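## Task

Pick up the green ring and put it on the post whose foot is green, resting level on that post's pins. The posts are mounted on springs; knocking one over counts as failure.

## Robot and tools

Robot: two arms, left_arm (scene +y side, base near (+0.025, +0.438, 0) m) and right_arm (base near (+0.035, -0.406, 0) m), both with about zero yaw. right_arm has a right hand and left_arm a mirrored left hand. Each hand has index, middle and ring fingers plus a thumb, driven by 16 motors. A camera stand sits behind the arms. Loose objects may occasionally get nudged by outside pushes.

Frames. Scene frame: origin at table-top height halfway between the nominal bases, +z up, +x away from the robot over the table, +y toward left_arm. Image left/right does not match arm names. Reported hand poses, velocities and targets are in each arm's own base frame. Offsets you send are along the current Hand target's own axes. Hand point axes (right hand): +z runs along the straight fingers toward the tips, +y points out of the palm face, +x crosses the palm away from the thumb. On the left hand +x points toward the thumb. A rigid mast near the wrist on the palm side (x +0.05..+0.10, z -0.16..-0.11, up to y +0.06 m, sign of x flipped on the left hand) can strike objects. Straight fingertips reach about 0.14 m beyond z = -0.017 m.

Row layout (48 numbers, each in [-1, 1], always both arms): left dx, dy, dz, rx, ry, rz; left 16 hand numbers; left current_limit, speed; then the same 24 for the right arm. Pose numbers are offsets, not poses: they count from the arm's Hand target at the start of the action (or move), in that target's axes; 1.0 = 0.6 m for dx/dy/dz and 180 degrees for the rotation vector rx/ry/rz. All rows of one action count from that same start, and repeating an offset in a later action moves further. Six zeros re-command the current Hand target. Orientation commands are clipped to 32 degrees from the measured orientation per step.

Hand numbers are absolute goals, not offsets: each maps linearly between the hinge's two stops. Order: index_mcp, index_abd, index_pip, index_dip, middle_mcp, middle_abd, middle_pip, middle_dip, ring_mcp, ring_abd, ring_pip, ring_dip, thumb_cmc, thumb_axl, thumb_mcp, thumb_ipl. Straight values: _mcp +0.75, _abd 0.00, _pip +0.58, _dip +0.70, thumb_cmc +0.71, thumb_axl +0.68, thumb_mcp +0.23, thumb_ipl +0.17. Moving toward -1 curls fingers toward the palm, swings the thumb in front of the palm, and bends it. A 0 is a real goal; to keep a hand unchanged, copy back its hand_goal, hand_current_limit and hand_speed. current_limit: -1..+1 maps to 0..550 mA (floor 11 mA); speed: hinge rate (speed+1)/2 x 8.5 rad/s. Initial values +0.4 and -0.6; last written values persist.

Tools.
- execute_actions(actions, cameras): actions is a list of actions, each a table of up to 15 rows (one per 1/30 s step); a short table repeats its last row. Images only if actions is empty or cameras asks.
- move(target, speed, blend, stop_force, zero, blocking, cameras): target is one 48-number row or up to 15 rows; every row's offsets count from the same starting Hand targets. Straight-line paths; speed in m/s (0.002-3.6, default 0.25; turning up to twice that in rad/s), one value or one per target. blend in m rounds corners (0 = stop at each). stop_force in N (3-120) ends an arm's path when its wrist sensor feels that much push; unreliable with rotation or light loose objects; leave it out when backing away from a contact. zero (default true) rezeroes before the move. blocking=false returns early, not allowed with stop_force. Paths do not avoid obstacles; avoid routing near an arm's own base.
- wait(seconds 0-10), stop(), zoom_image(camera of cam_high, cam_low, cam_left_wrist, cam_right_wrist; region [x0, y0, x1, y1] pixels, at most 504 each way), zero_wrist_force(arm), finished_scene(scene 1-3).

Results: end_effector_position (m), quat_wxyz and velocities in base frame; Hand target (base for the next offset); hand_goal, hand_measured, hand_current_ma, hand_state (moving, goal, blocked, overload); Wrist force/torque in end-effector axes plus a peak line; joint positions and torques; a move: line with ending (done, off_target, moving, held, fault) and limits (paced, held). A hand point often rests short of its Hand target; re-command or send the gap as an offset.

Avoid: net force near 150 N on an arm or contact torque at limits (wrist joints 25.7 N m) causes a 10 s fault stop; arms are stiff, so targets past firm contact fault easily. Motors at 495 mA or more for 5 s shut down. Motor heat: MOTOR HOT at 70 C, braking stop at 85 C. No pressing or gripping between the two hands. Move gently near the spring posts, do not drop rings or release them while moving, and keep everything on the table. Images: cam_high, cam_low and the two wrist cameras, each 896x504.

Each tool is called after "Emit:" by a JSON object that holds its "method" and its "body".

## Session

Emit:
{"method": "execute_actions", "body": {"actions": []}}

Scene clock: 0.00 s.
left_arm: end_effector_position=(+0.4567, +0.2119, +0.1462) hand_goal=(+0.754, +0.000, +0.576, +0.696, +0.754, +0.000, +0.576, +0.696, +0.754, +0.000, +0.576, +0.696, +0.714, +0.678, +0.226, +0.168) hand_measured=(+0.754, +0.000, +0.576, +0.696, +0.754, +0.000, +0.576, +0.696, +0.754, +0.000, +0.576, +0.696, +0.714, +0.678, +0.226, +0.168) hand_current_ma=(+0, +0, +0, +0, +0, +0, +0, +0, +0, +0, +0, +0, +0, +0, +0, +0) hand_state=(goal, goal, goal, goal, goal, goal, goal, goal, goal, goal, goal, goal, goal, goal, goal, goal) hand_current_limit=0.40 hand_speed=-0.60 end_effector_quat_wxyz=(-0.099, -0.384, -0.603, +0.692) | right_arm: end_effector_position=(+0.7405, +0.7804, +0.2750) hand_goal=(+0.754, +0.000, +0.576, +0.696, +0.754, +0.000, +0.576, +0.696, +0.754, +0.000, +0.576, +0.696, +0.714, +0.678, +0.226, +0.168) hand_measured=(+0.754, +0.000, +0.576, +0.696, +0.754, +0.000, +0.576, +0.696, +0.754, +0.000, +0.576, +0.696, +0.714, +0.678, +0.226, +0.168) hand_current_ma=(+0, +0, +0, +0, +0, +0, +0, +0, +0, +0, +0, +0, +0, +0, +0, +0) hand_state=(goal, goal, goal, goal, goal, goal, goal, goal, goal, goal, goal, goal, goal, goal, goal, goal) hand_current_limit=0.40 hand_speed=-0.60 end_effector_quat_wxyz=(-0.134, +0.416, +0.807, +0.397)
Joint positions: left_arm=[4.041 -2.332 -1.175 -2.754 1.325 0.703] | right_arm=[0.597 -0.427 0.45 -2.267 -0.979 0.191]
Joint velocities: within noise
Joint torques (N m): no reading
Motor temperatures (°C): left_arm=[44 28 43 32 43 36] | right_arm=[33 25 28 29 39 36]
Wrist force (N): no reading
Wrist torque (N m): no reading
Wrist force, peak (N): no reading
Hand target: left_arm +0.4567, +0.2119, +0.1462; -0.099, -0.384, -0.603, +0.692 | right_arm +0.7405, +0.7804, +0.2750; -0.134, +0.416, +0.807, +0.397

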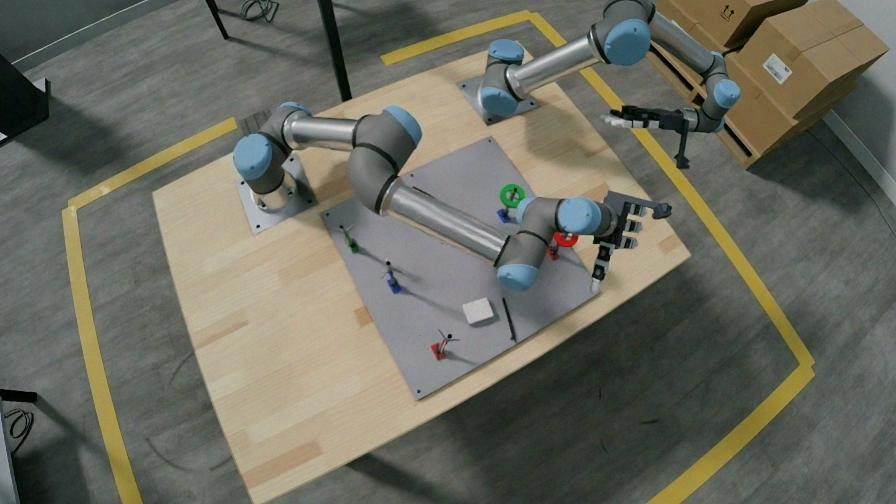

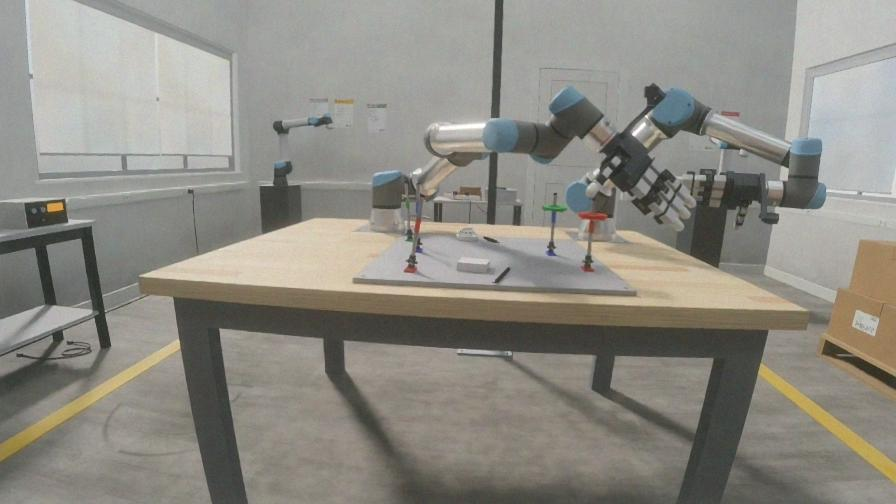

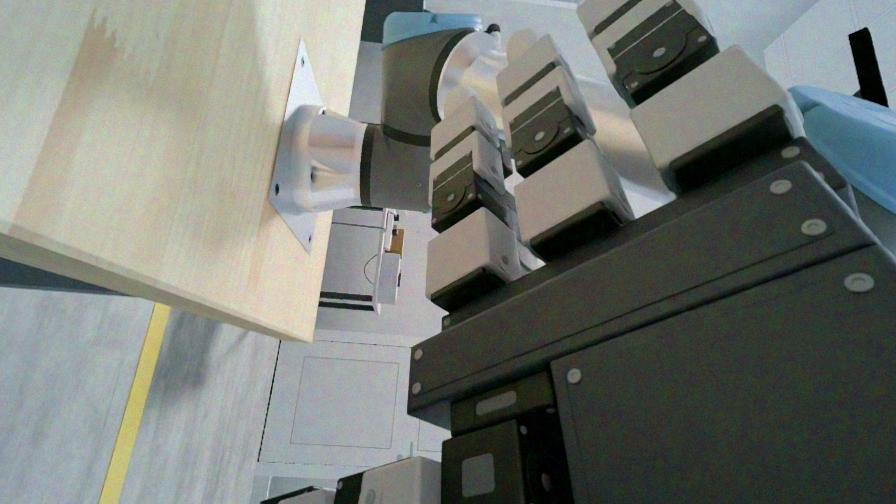

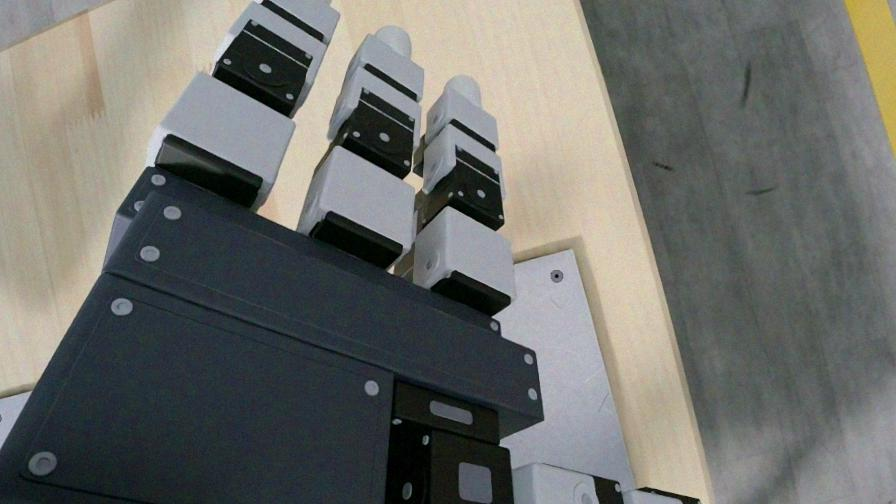

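Emit:
{"method": "zoom_image", "body": {"camera": "cam_high", "region": [310, 130, 610, 400]}}

Emit:
{"method": "zoom_image", "body": {"camera": "cam_low", "region": [350, 160, 650, 310]}}

Scaled by 1.680.

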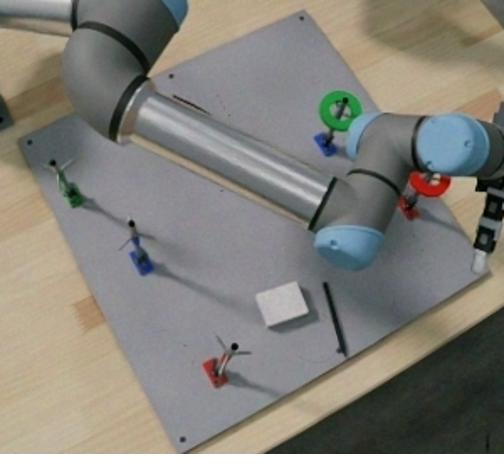

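Scaled by 1.680.

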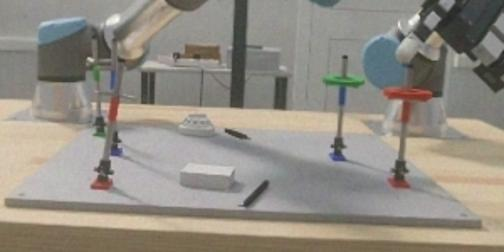

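Emit:
{"method": "move", "body": {"target": [[0,0,0,0,0,0,0.754,0,0.576,0.696,0.754,0,0.576,0.696,0.754,0,0.576,0.696,0.714,0.678,0.226,0.168,0.4,-0.6,0.1638,0.1587,-0.1944,0,0,0,0.754,0,0.576,0.696,0.754,0,0.576,0.696,0.754,0,0.576,0.696,0.714,0.678,0.226,0.168,0.4,-0.6],[0,0,0,0,0,0,0.754,0,0.576,0.696,0.754,0,0.576,0.696,0.754,0,0.576,0.696,0.714,0.678,0.226,0.168,0.4,-0.6,0.3018,-0.6029,-0.687,0.2307,-0.1535,-0.1278,0.754,0,0.576,0.696,0.754,0,0.576,0.696,0.754,0,0.576,0.696,0.714,0.678,0.226,0.168,0.4,-0.6]], "blend": [0.05,0], "cameras": ["all"]}}

Scene clock: 96.87 s.
left_arm: end_effector_position=(+0.4567, +0.2119, +0.1462) hand_goal=(+0.754, +0.000, +0.576, +0.696, +0.754, +0.000, +0.576, +0.696, +0.754, +0.000, +0.576, +0.696, +0.714, +0.678, +0.226, +0.168) hand_measured=(+0.750, +0.000, +0.576, +0.696, +0.750, +0.000, +0.576, +0.696, +0.748, +0.000, +0.576, +0.696, +0.708, +0.678, +0.226, +0.168) hand_current_ma=(-3, +0, +0, +0, -3, +0, +0, +0, -3, +0, +0, +0, -3, +0, +0, +0) hand_state=(goal, goal, goal, goal, goal, goal, goal, goal, goal, goal, goal, goal, goal, goal, goal, goal) hand_current_limit=0.40 hand_speed=-0.60 end_effector_quat_wxyz=(-0.099, -0.384, -0.603, +0.692) | right_arm: end_effector_position=(+0.3000, +0.4506, +0.4500) hand_goal=(+0.754, +0.000, +0.576, +0.696, +0.754, +0.000, +0.576, +0.696, +0.754, +0.000, +0.576, +0.696, +0.714, +0.678, +0.226, +0.168) hand_measured=(+0.756, +0.000, +0.576, +0.696, +0.756, +0.000, +0.576, +0.696, +0.756, +0.000, +0.576, +0.696, +0.716, +0.678, +0.224, +0.168) hand_current_ma=(+1, +0, +0, +0, +1, +0, +0, +0, +1, +0, +0, +0, +2, +0, -2, +0) hand_state=(goal, goal, goal, goal, goal, goal, goal, goal, goal, goal, goal, goal, goal, goal, goal, goal) hand_current_limit=0.40 hand_speed=-0.60 end_effector_quat_wxyz=(+0.000, +0.259, +0.966, +0.000)
Joint positions: left_arm=[4.041 -2.332 -1.175 -2.754 1.325 0.703] | right_arm=[0.724 -1.677 1.434 -1.328 -1.57 -0.323]
Joint torques (N m): left_arm=[-0.55 47.53 19.94 -1.62 -0.19 -0.38] | right_arm=[15.85 -27.42 -15.37 -0.52 -3.09 1.29]
Wrist force (N): left_arm=[0.2 0.3 0.2] | right_arm=[0.5 0.2 -0.7]
Wrist torque (N m): left_arm=[0.02 -0.02 0.02] | right_arm=[0.11 -0.02 0.05]
Wrist force, peak (N): left_arm=[-0.7 0.3 0.2] | right_arm=[0.8 -1.1 -0.9]
Hand target: left_arm +0.4567, +0.2119, +0.1462; -0.099, -0.384, -0.603, +0.692 | right_arm +0.2999, +0.4505, +0.4501; +0.000, +0.259, +0.966, +0.000
Off the commanded pose: left_arm 0.000 m, 0 deg | right_arm 0.000 m, 0 deg.
elbow stopped short (right arm): the move would have taken joint 3 (elbow) straighter than the controller allows.
move: done

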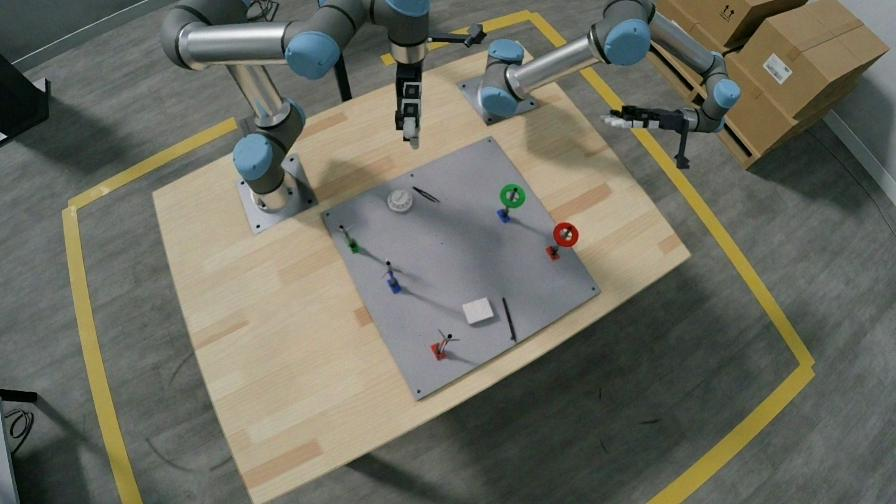

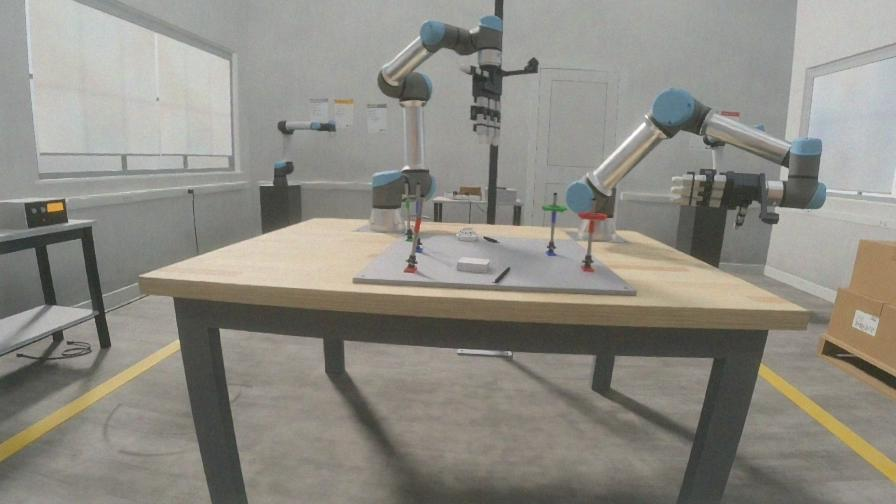

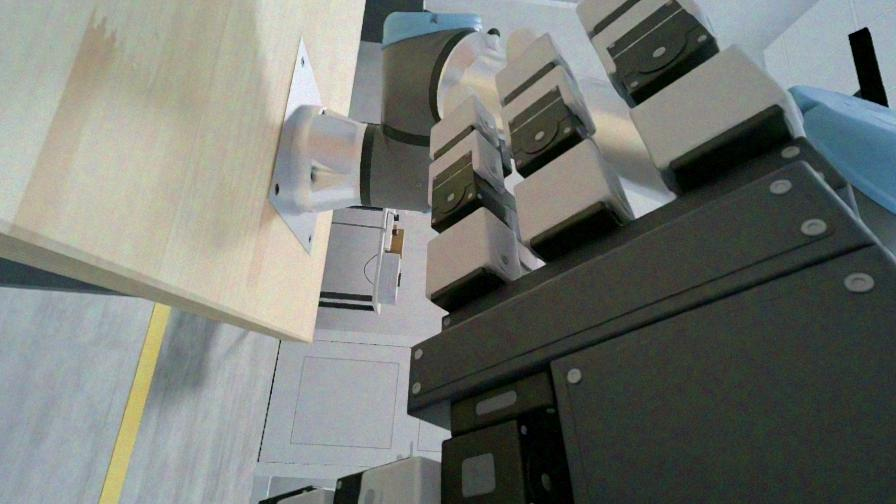

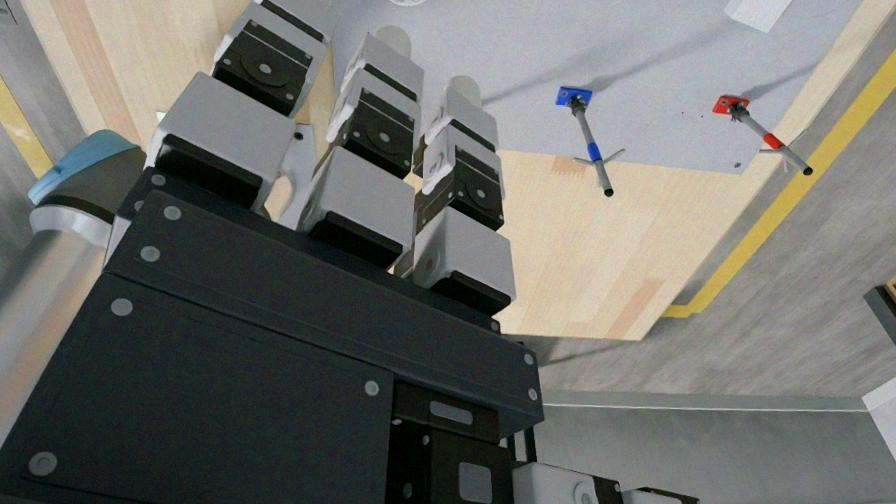

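Emit:
{"method": "zoom_image", "body": {"camera": "cam_high", "region": [310, 210, 480, 380]}}

Emit:
{"method": "zoom_image", "body": {"camera": "cam_high", "region": [470, 160, 600, 280]}}

Emit:
{"method": "zoom_image", "body": {"camera": "cam_right_wrist", "region": [540, 70, 840, 220]}}

Emit:
{"method": "zoom_image", "body": {"camera": "cam_low", "region": [360, 170, 640, 300]}}

Scaled by 2.965.

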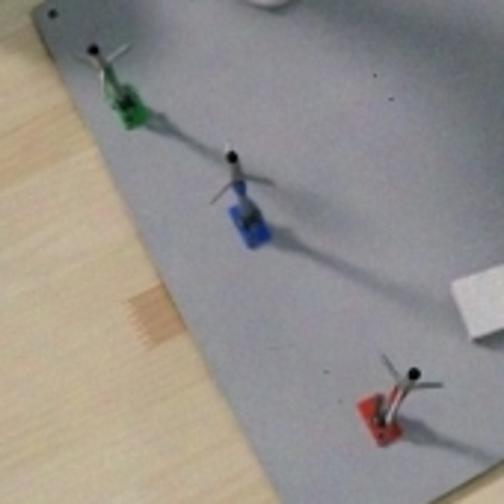

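Scaled by 3.877.

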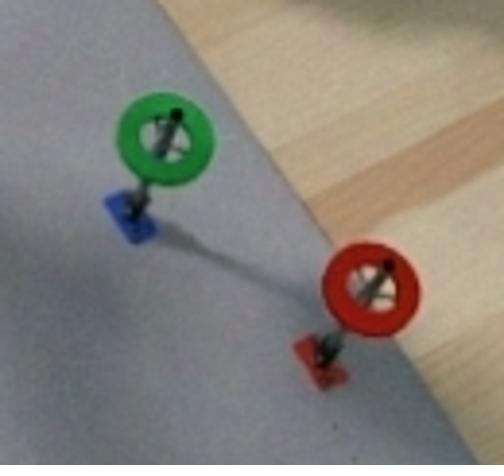

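Scaled by 1.680.

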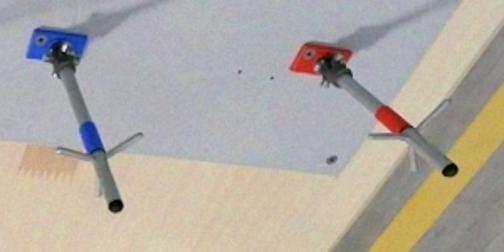

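Scaled by 1.800.

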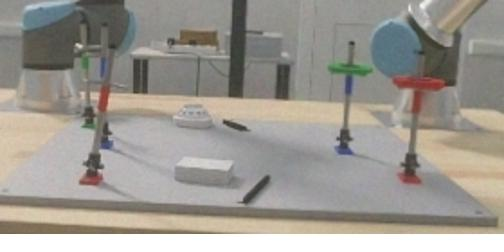

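Emit:
{"method": "zoom_image", "body": {"camera": "cam_high", "region": [490, 175, 535, 225]}}

Emit:
{"method": "zoom_image", "body": {"camera": "cam_high", "region": [330, 215, 370, 260]}}

Scaled by 10.080.

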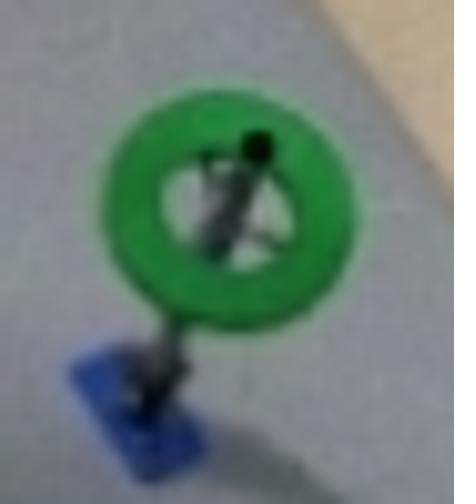

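Scaled by 11.200.

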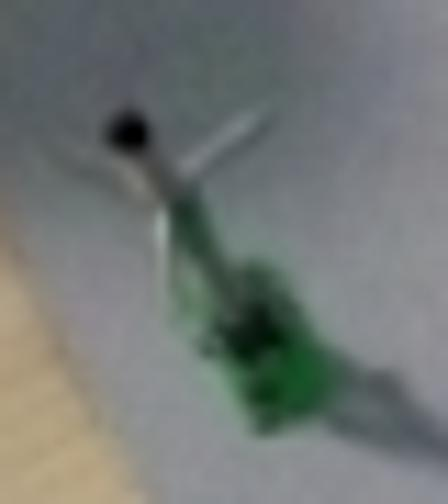

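Emit:
{"method": "move", "body": {"target": [[0,0,0,0,0,0,0.754,0,0.576,0.696,0.754,0,0.576,0.696,0.754,0,0.576,0.696,0.714,0.678,0.226,0.168,0.4,-0.6,-0.148,0.2038,0.25,0,0,-0.2889,-0.479,0,0.576,0.696,-0.479,0,0.576,0.696,-0.479,0,-0.737,0.406,-0.571,0.678,0.615,-0.719,0.4,-0.6]], "cameras": ["all"]}}

Scene clock: 162.03 s.
left_arm: end_effector_position=(+0.4567, +0.2119, +0.1462) hand_goal=(+0.754, +0.000, +0.576, +0.696, +0.754, +0.000, +0.576, +0.696, +0.754, +0.000, +0.576, +0.696, +0.714, +0.678, +0.226, +0.168) hand_measured=(+0.750, +0.000, +0.576, +0.696, +0.750, +0.000, +0.576, +0.696, +0.748, +0.000, +0.576, +0.696, +0.708, +0.678, +0.226, +0.168) hand_current_ma=(-3, +0, +0, +0, -3, +0, +0, +0, -3, +0, +0, +0, -3, +0, +0, +0) hand_state=(goal, goal, goal, goal, goal, goal, goal, goal, goal, goal, goal, goal, goal, goal, goal, goal) hand_current_limit=0.40 hand_speed=-0.60 end_effector_quat_wxyz=(-0.099, -0.384, -0.603, +0.692) | right_arm: end_effector_position=(+0.4379, +0.5120, +0.3001) hand_goal=(-0.478, +0.000, +0.576, +0.696, -0.478, +0.000, +0.576, +0.696, -0.478, +0.000, -0.736, +0.406, -0.570, +0.678, +0.616, -0.718) hand_measured=(-0.454, +0.000, +0.576, +0.696, -0.454, +0.000, +0.576, +0.696, -0.458, +0.000, -0.732, +0.408, -0.568, +0.678, +0.608, -0.716) hand_current_ma=(+47, +0, +0, +0, +49, +0, +0, +0, +38, +0, +3, +2, +2, +0, -16, +1) hand_state=(blocked, goal, goal, goal, blocked, goal, goal, goal, blocked, goal, goal, goal, goal, goal, goal, goal) hand_current_limit=0.40 hand_speed=-0.60 end_effector_quat_wxyz=(+0.000, -0.191, +0.982, +0.000)
Joint positions: left_arm=[4.041 -2.332 -1.175 -2.754 1.325 0.703] | right_arm=[0.54 -1.3 1.409 -1.679 -1.57 -1.414]
Joint torques (N m): left_arm=[0.01 47.54 20.11 -1.55 -0.1 -0.37] | right_arm=[-13.09 -29.56 -30.45 -3.8 3.29 -1.78]
Wrist force (N): left_arm=[0.0 0.1 0.1] | right_arm=[0.6 0.3 -0.6]
Wrist torque (N m): left_arm=[0.00 0.00 -0.01] | right_arm=[0.35 -0.10 0.05]
Wrist force, peak (N): left_arm=[-0.5 0.3 0.5] | right_arm=[0.9 0.0 -1.2]
Hand target: left_arm +0.4567, +0.2119, +0.1462; -0.099, -0.384, -0.603, +0.692 | right_arm +0.4380, +0.5120, +0.3001; +0.000, -0.191, +0.982, +0.000
Off the commanded pose: left_arm 0.000 m, 0 deg | right_arm 0.000 m, 0 deg.
move: done

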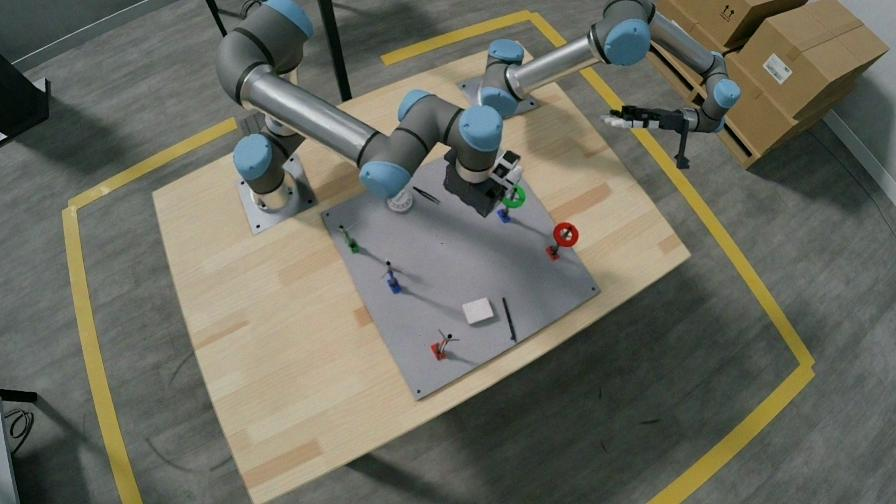

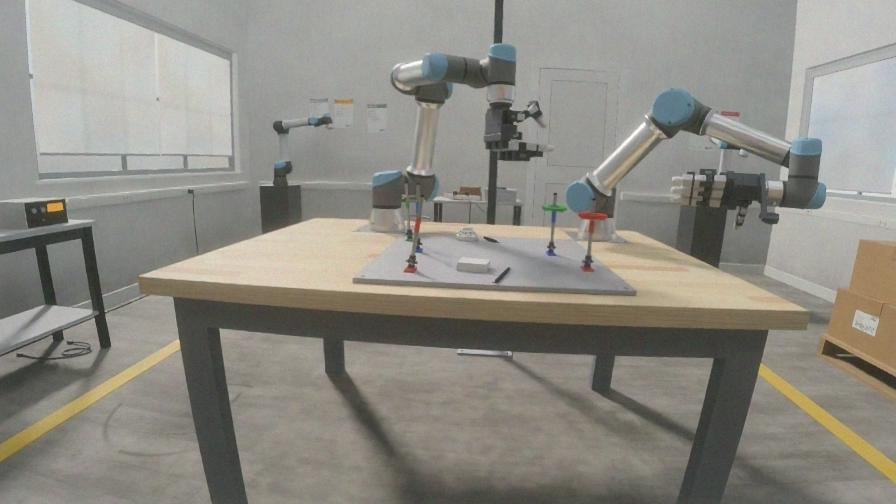

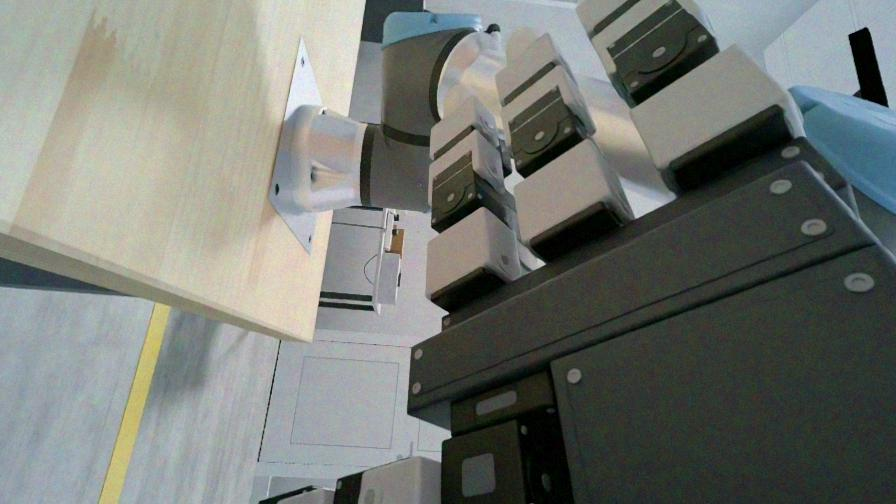

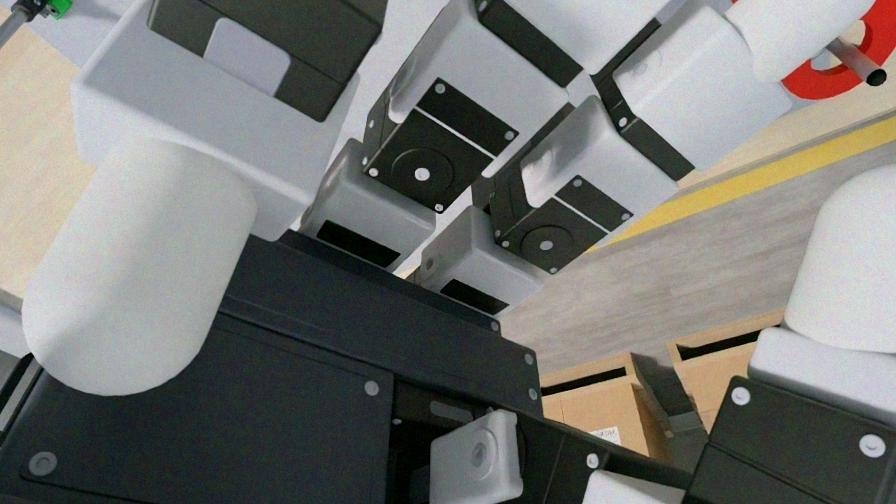

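Emit:
{"method": "zoom_image", "body": {"camera": "cam_high", "region": [430, 110, 600, 280]}}

Emit:
{"method": "zoom_image", "body": {"camera": "cam_low", "region": [460, 90, 640, 280]}}

Scaled by 2.965.

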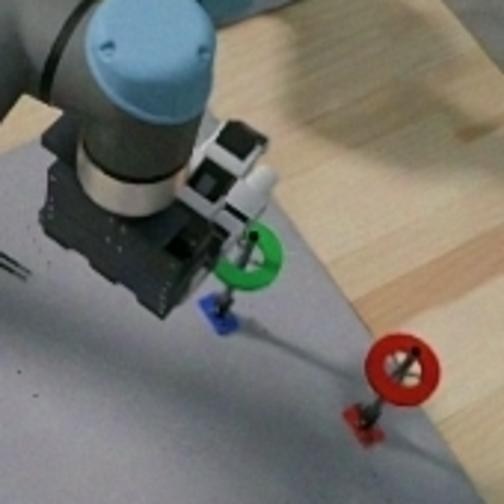

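Scaled by 2.653.

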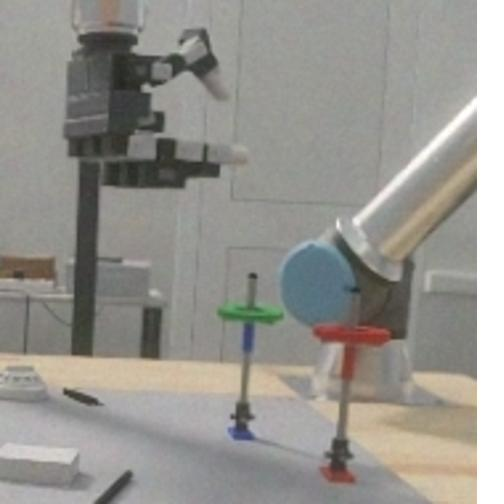

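Emit:
{"method": "zoom_image", "body": {"camera": "cam_high", "region": [440, 140, 540, 240]}}

Emit:
{"method": "zoom_image", "body": {"camera": "cam_low", "region": [480, 90, 580, 170]}}

Scaled by 5.040.

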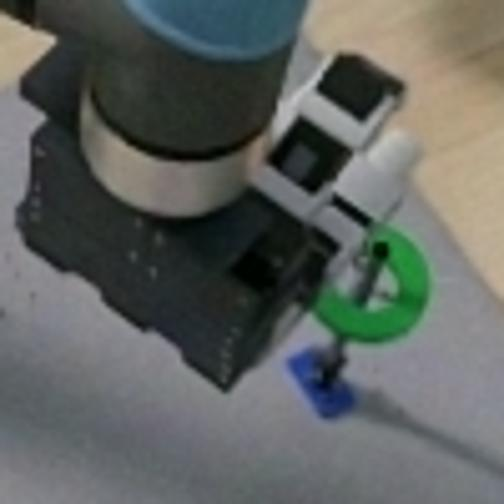

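Scaled by 5.040.

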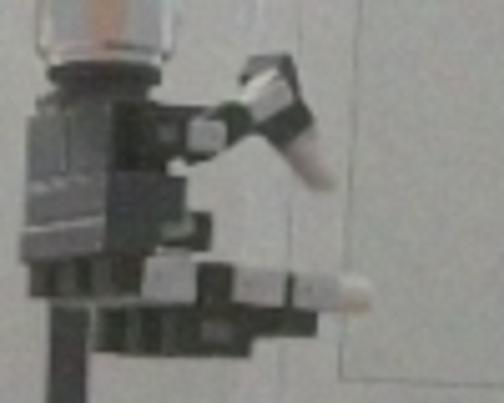

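Emit:
{"method": "move", "body": {"target": [[0,0,0,0,0,0,0.754,0,0.576,0.696,0.754,0,0.576,0.696,0.754,0,0.576,0.696,0.714,0.678,0.226,0.168,0.4,-0.6,-0.045,-0.1765,0.0,0,0,0,-0.479,0,0.576,0.696,-0.479,0,0.576,0.696,-0.479,0,-0.737,0.406,-0.571,0.678,0.615,-0.719,0.4,-0.6],[0,0,0,0,0,0,0.754,0,0.576,0.696,0.754,0,0.576,0.696,0.754,0,0.576,0.696,0.714,0.678,0.226,0.168,0.4,-0.6,-0.045,-0.1765,0.3,0,0,0,-0.479,0,0.576,0.696,-0.479,0,0.576,0.696,-0.479,0,-0.737,0.406,-0.571,0.678,0.615,-0.719,0.4,-0.6]], "blend": [0.03,0], "cameras": ["all"]}}

Emit:
{"method": "zoom_image", "body": {"camera": "cam_high", "region": [440, 140, 560, 260]}}

Emit:
{"method": "zoom_image", "body": {"camera": "cam_low", "region": [460, 140, 600, 280]}}

Scene clock: 259.13 s.
left_arm: end_effector_position=(+0.4567, +0.2119, +0.1462) hand_goal=(+0.754, +0.000, +0.576, +0.696, +0.754, +0.000, +0.576, +0.696, +0.754, +0.000, +0.576, +0.696, +0.714, +0.678, +0.226, +0.168) hand_measured=(+0.750, +0.000, +0.576, +0.696, +0.750, +0.000, +0.576, +0.696, +0.748, +0.000, +0.576, +0.696, +0.708, +0.678, +0.226, +0.168) hand_current_ma=(-3, +0, +0, +0, -3, +0, +0, +0, -3, +0, +0, +0, -3, +0, +0, +0) hand_state=(goal, goal, goal, goal, goal, goal, goal, goal, goal, goal, goal, goal, goal, goal, goal, goal) hand_current_limit=0.40 hand_speed=-0.60 end_effector_quat_wxyz=(-0.099, -0.384, -0.603, +0.692) | right_arm: end_effector_position=(+0.5026, +0.4239, +0.1201) hand_goal=(-0.478, +0.000, +0.576, +0.696, -0.478, +0.000, +0.576, +0.696, -0.478, +0.000, -0.736, +0.406, -0.570, +0.678, +0.616, -0.718) hand_measured=(-0.456, +0.000, +0.576, +0.696, -0.454, +0.000, +0.576, +0.696, -0.458, +0.000, -0.734, +0.408, -0.568, +0.678, +0.608, -0.716) hand_current_ma=(+45, +0, +0, +0, +47, +0, +0, +0, +35, +0, +2, +2, +2, +0, -14, +1) hand_state=(blocked, goal, goal, goal, blocked, goal, goal, goal, goal, goal, goal, goal, goal, goal, goal, goal) hand_current_limit=0.40 hand_speed=-0.60 end_effector_quat_wxyz=(+0.000, -0.191, +0.982, +0.000)
Joint positions: left_arm=[4.041 -2.332 -1.175 -2.754 1.325 0.703] | right_arm=[0.361 -1.172 1.721 -2.12 -1.57 -1.593]
Joint torques (N m): left_arm=[0.13 47.52 19.95 -1.54 -0.19 -0.4] | right_arm=[12.25 -32.42 -13.6 -3.91 3.26 1.39]
Wrist force (N): left_arm=[0.2 0.0 0.1] | right_arm=[0.4 0.0 -0.4]
Wrist torque (N m): left_arm=[-0.02 -0.03 0.02] | right_arm=[0.30 -0.07 -0.05]
Wrist force, peak (N): left_arm=[-0.2 0.4 0.5] | right_arm=[0.9 1.9 -0.8]
Hand target: left_arm +0.4567, +0.2119, +0.1462; -0.099, -0.384, -0.603, +0.692 | right_arm +0.5026, +0.4240, +0.1200; +0.000, -0.191, +0.982, +0.000
Off the commanded pose: left_arm 0.000 m, 0 deg | right_arm 0.000 m, 0 deg.
move: done

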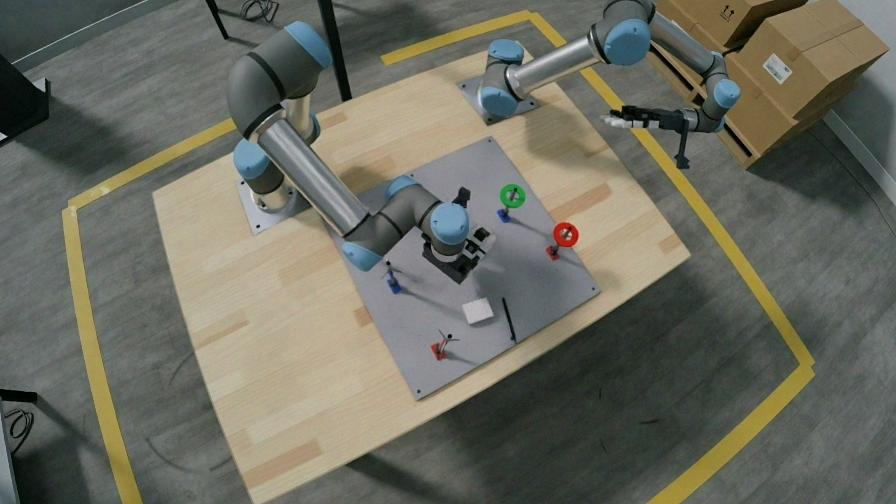

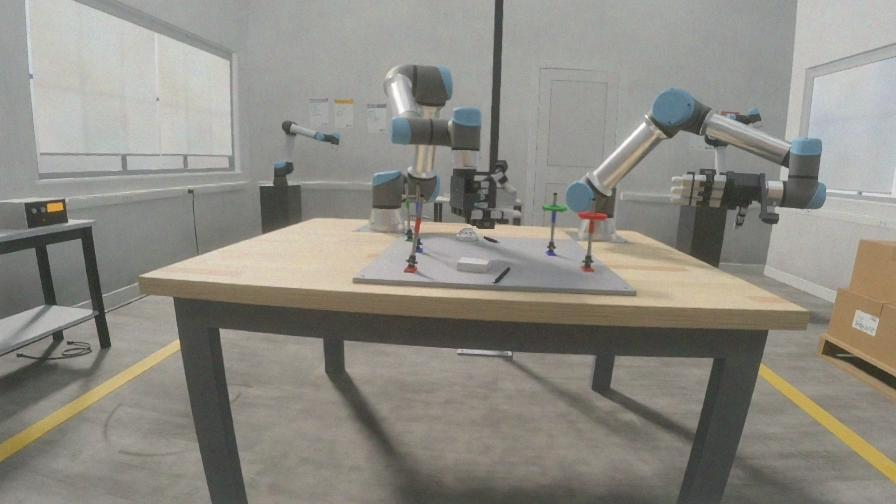

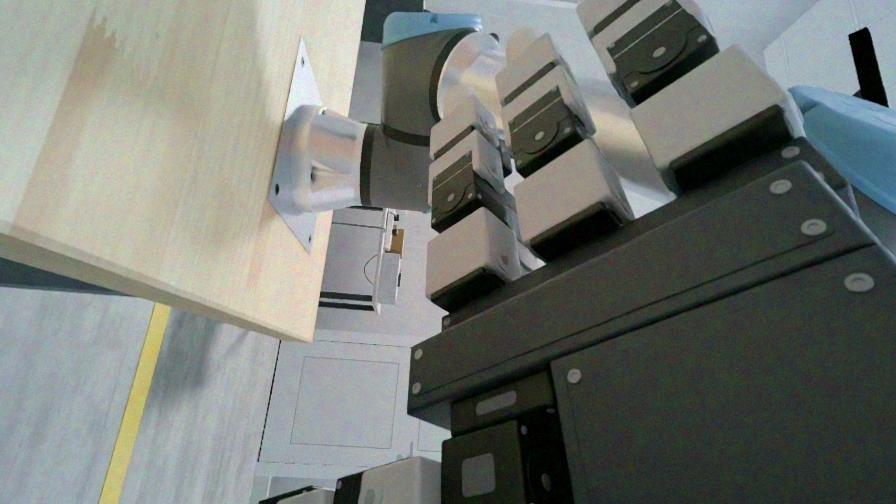

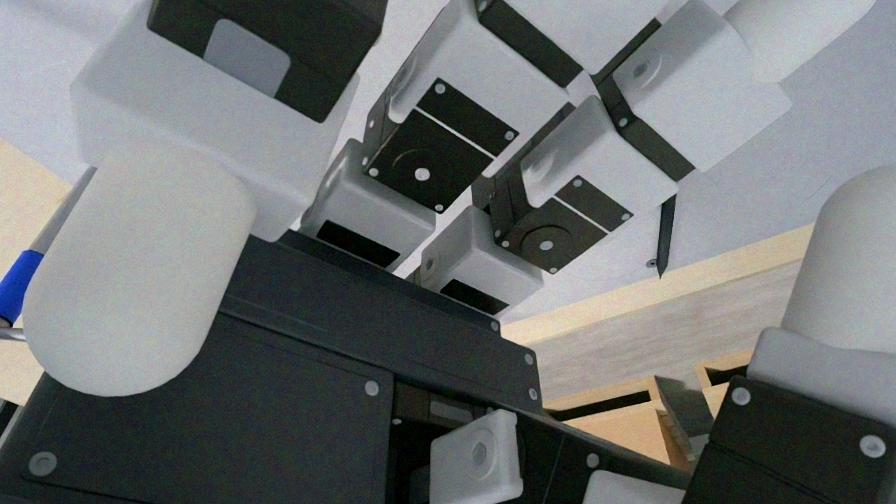

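Scaled by 4.200.

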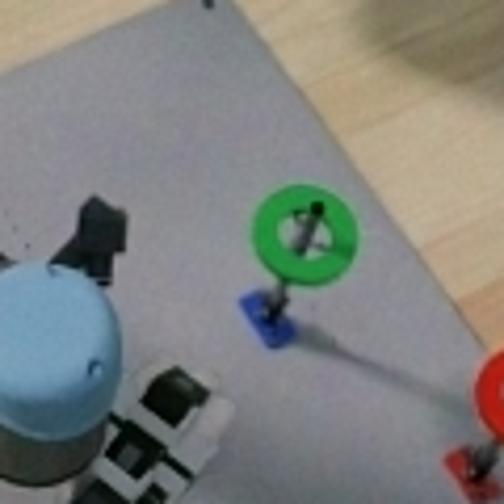

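Scaled by 3.600.

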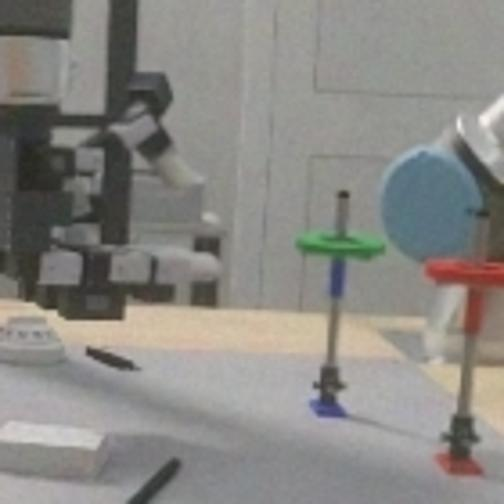

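Emit:
{"method": "move", "body": {"target": [0,0,0,0,0,0,0.754,0,0.576,0.696,0.754,0,0.576,0.696,0.754,0,0.576,0.696,0.714,0.678,0.226,0.168,0.4,-0.6,0.0408,0.1197,0.0417,0,0,0,-0.52,0,0.576,0.696,-0.52,0,0.576,0.696,-0.479,0,-0.737,0.406,-0.571,0.678,0.615,-0.719,0.4,-0.6], "speed": 0.15, "cameras": ["all"]}}

Emit:
{"method": "zoom_image", "body": {"camera": "cam_high", "region": [460, 160, 540, 240]}}

Emit:
{"method": "zoom_image", "body": {"camera": "cam_low", "region": [500, 170, 600, 270]}}

Scene clock: 283.03 s.
left_arm: end_effector_position=(+0.4567, +0.2119, +0.1462) hand_goal=(+0.754, +0.000, +0.576, +0.696, +0.754, +0.000, +0.576, +0.696, +0.754, +0.000, +0.576, +0.696, +0.714, +0.678, +0.226, +0.168) hand_measured=(+0.750, +0.000, +0.576, +0.696, +0.750, +0.000, +0.576, +0.696, +0.748, +0.000, +0.576, +0.696, +0.708, +0.678, +0.226, +0.168) hand_current_ma=(-3, +0, +0, +0, -3, +0, +0, +0, -3, +0, +0, +0, -3, +0, +0, +0) hand_state=(goal, goal, goal, goal, goal, goal, goal, goal, goal, goal, goal, goal, goal, goal, goal, goal) hand_current_limit=0.40 hand_speed=-0.60 end_effector_quat_wxyz=(-0.099, -0.384, -0.603, +0.692) | right_arm: end_effector_position=(+0.4531, +0.4813, +0.0951) hand_goal=(-0.520, +0.000, +0.576, +0.696, -0.520, +0.000, +0.576, +0.696, -0.478, +0.000, -0.736, +0.406, -0.570, +0.678, +0.616, -0.718) hand_measured=(-0.496, +0.000, +0.576, +0.696, -0.496, +0.000, +0.576, +0.696, -0.458, +0.000, -0.734, +0.408, -0.568, +0.678, +0.608, -0.716) hand_current_ma=(+48, +0, +0, +0, +50, +0, +0, +0, +35, +0, +2, +2, +2, +0, -14, +1) hand_state=(blocked, goal, goal, goal, blocked, goal, goal, goal, goal, goal, goal, goal, goal, goal, goal, goal) hand_current_limit=0.40 hand_speed=-0.60 end_effector_quat_wxyz=(+0.000, -0.191, +0.982, +0.000)
Joint positions: left_arm=[4.041 -2.332 -1.175 -2.754 1.325 0.703] | right_arm=[0.483 -1.15 1.764 -2.185 -1.57 -1.471]
Joint torques (N m): left_arm=[0.31 47.02 20.47 -1.52 -0.18 -0.49] | right_arm=[15.43 -32.62 -11.69 -3.94 -2.66 1.17]
Wrist force (N): left_arm=[-0.2 0.3 0.3] | right_arm=[0.6 0.3 -0.6]
Wrist torque (N m): left_arm=[0.01 0.02 -0.02] | right_arm=[0.35 -0.10 -0.07]
Wrist force, peak (N): left_arm=[-0.1 0.5 0.5] | right_arm=[1.0 1.3 -0.1]
Hand target: left_arm +0.4567, +0.2119, +0.1462; -0.099, -0.384, -0.603, +0.692 | right_arm +0.4530, +0.4814, +0.0950; +0.000, -0.191, +0.982, +0.000
Off the commanded pose: left_arm 0.000 m, 0 deg | right_arm 0.000 m, 0 deg.
move: done

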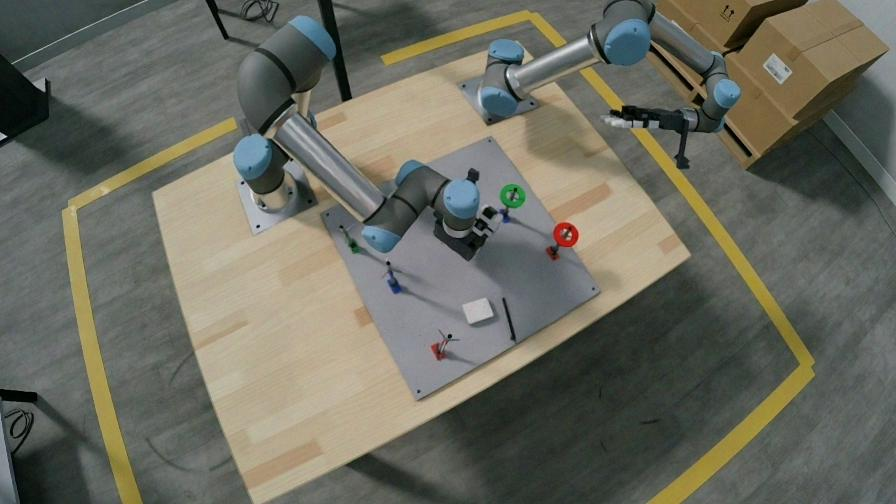

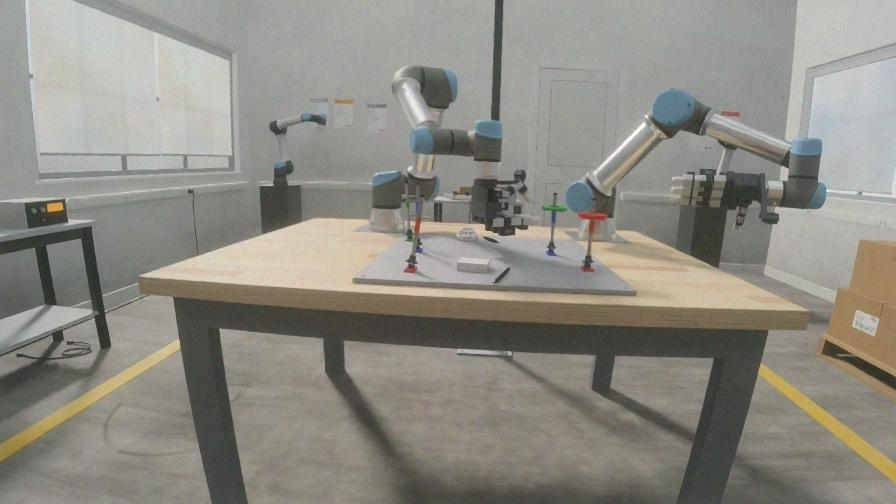

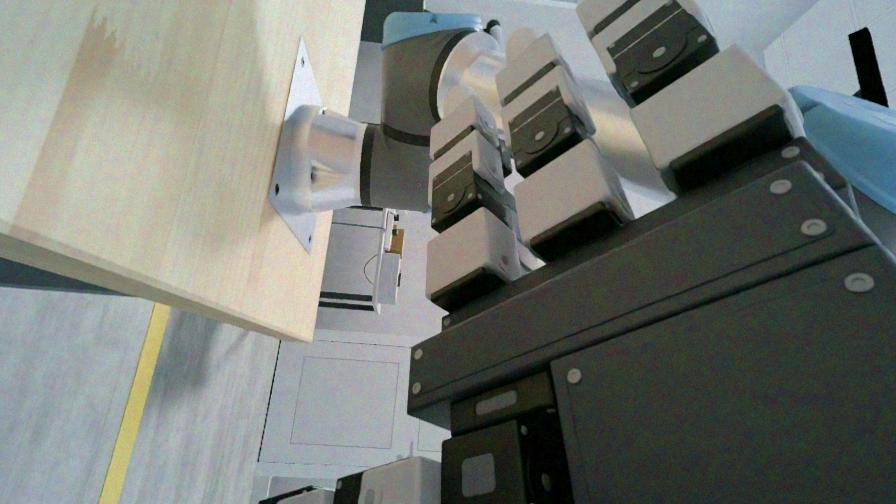

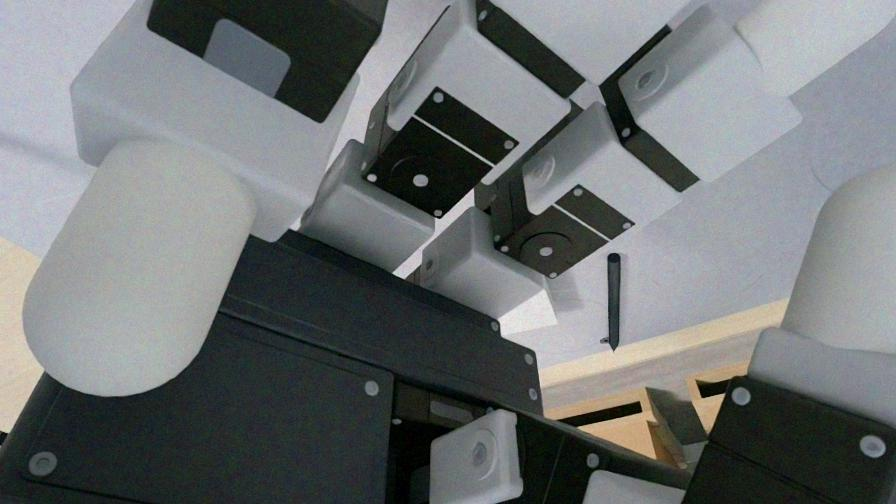

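Scaled by 6.300.

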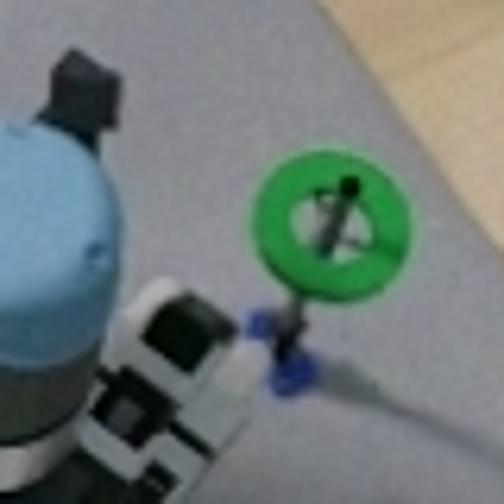

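Scaled by 5.040.

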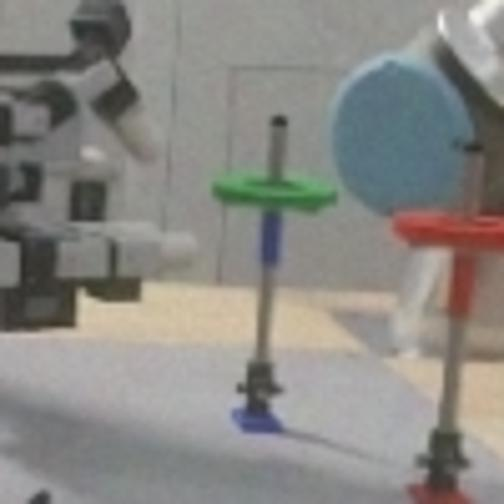

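Emit:
{"method": "zoom_image", "body": {"camera": "cam_high", "region": [480, 180, 530, 230]}}

Scaled by 10.080.

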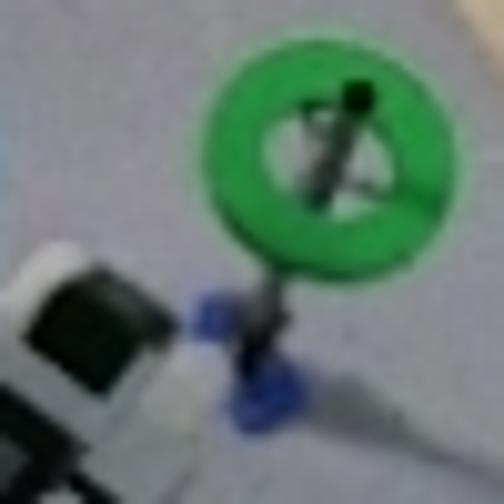

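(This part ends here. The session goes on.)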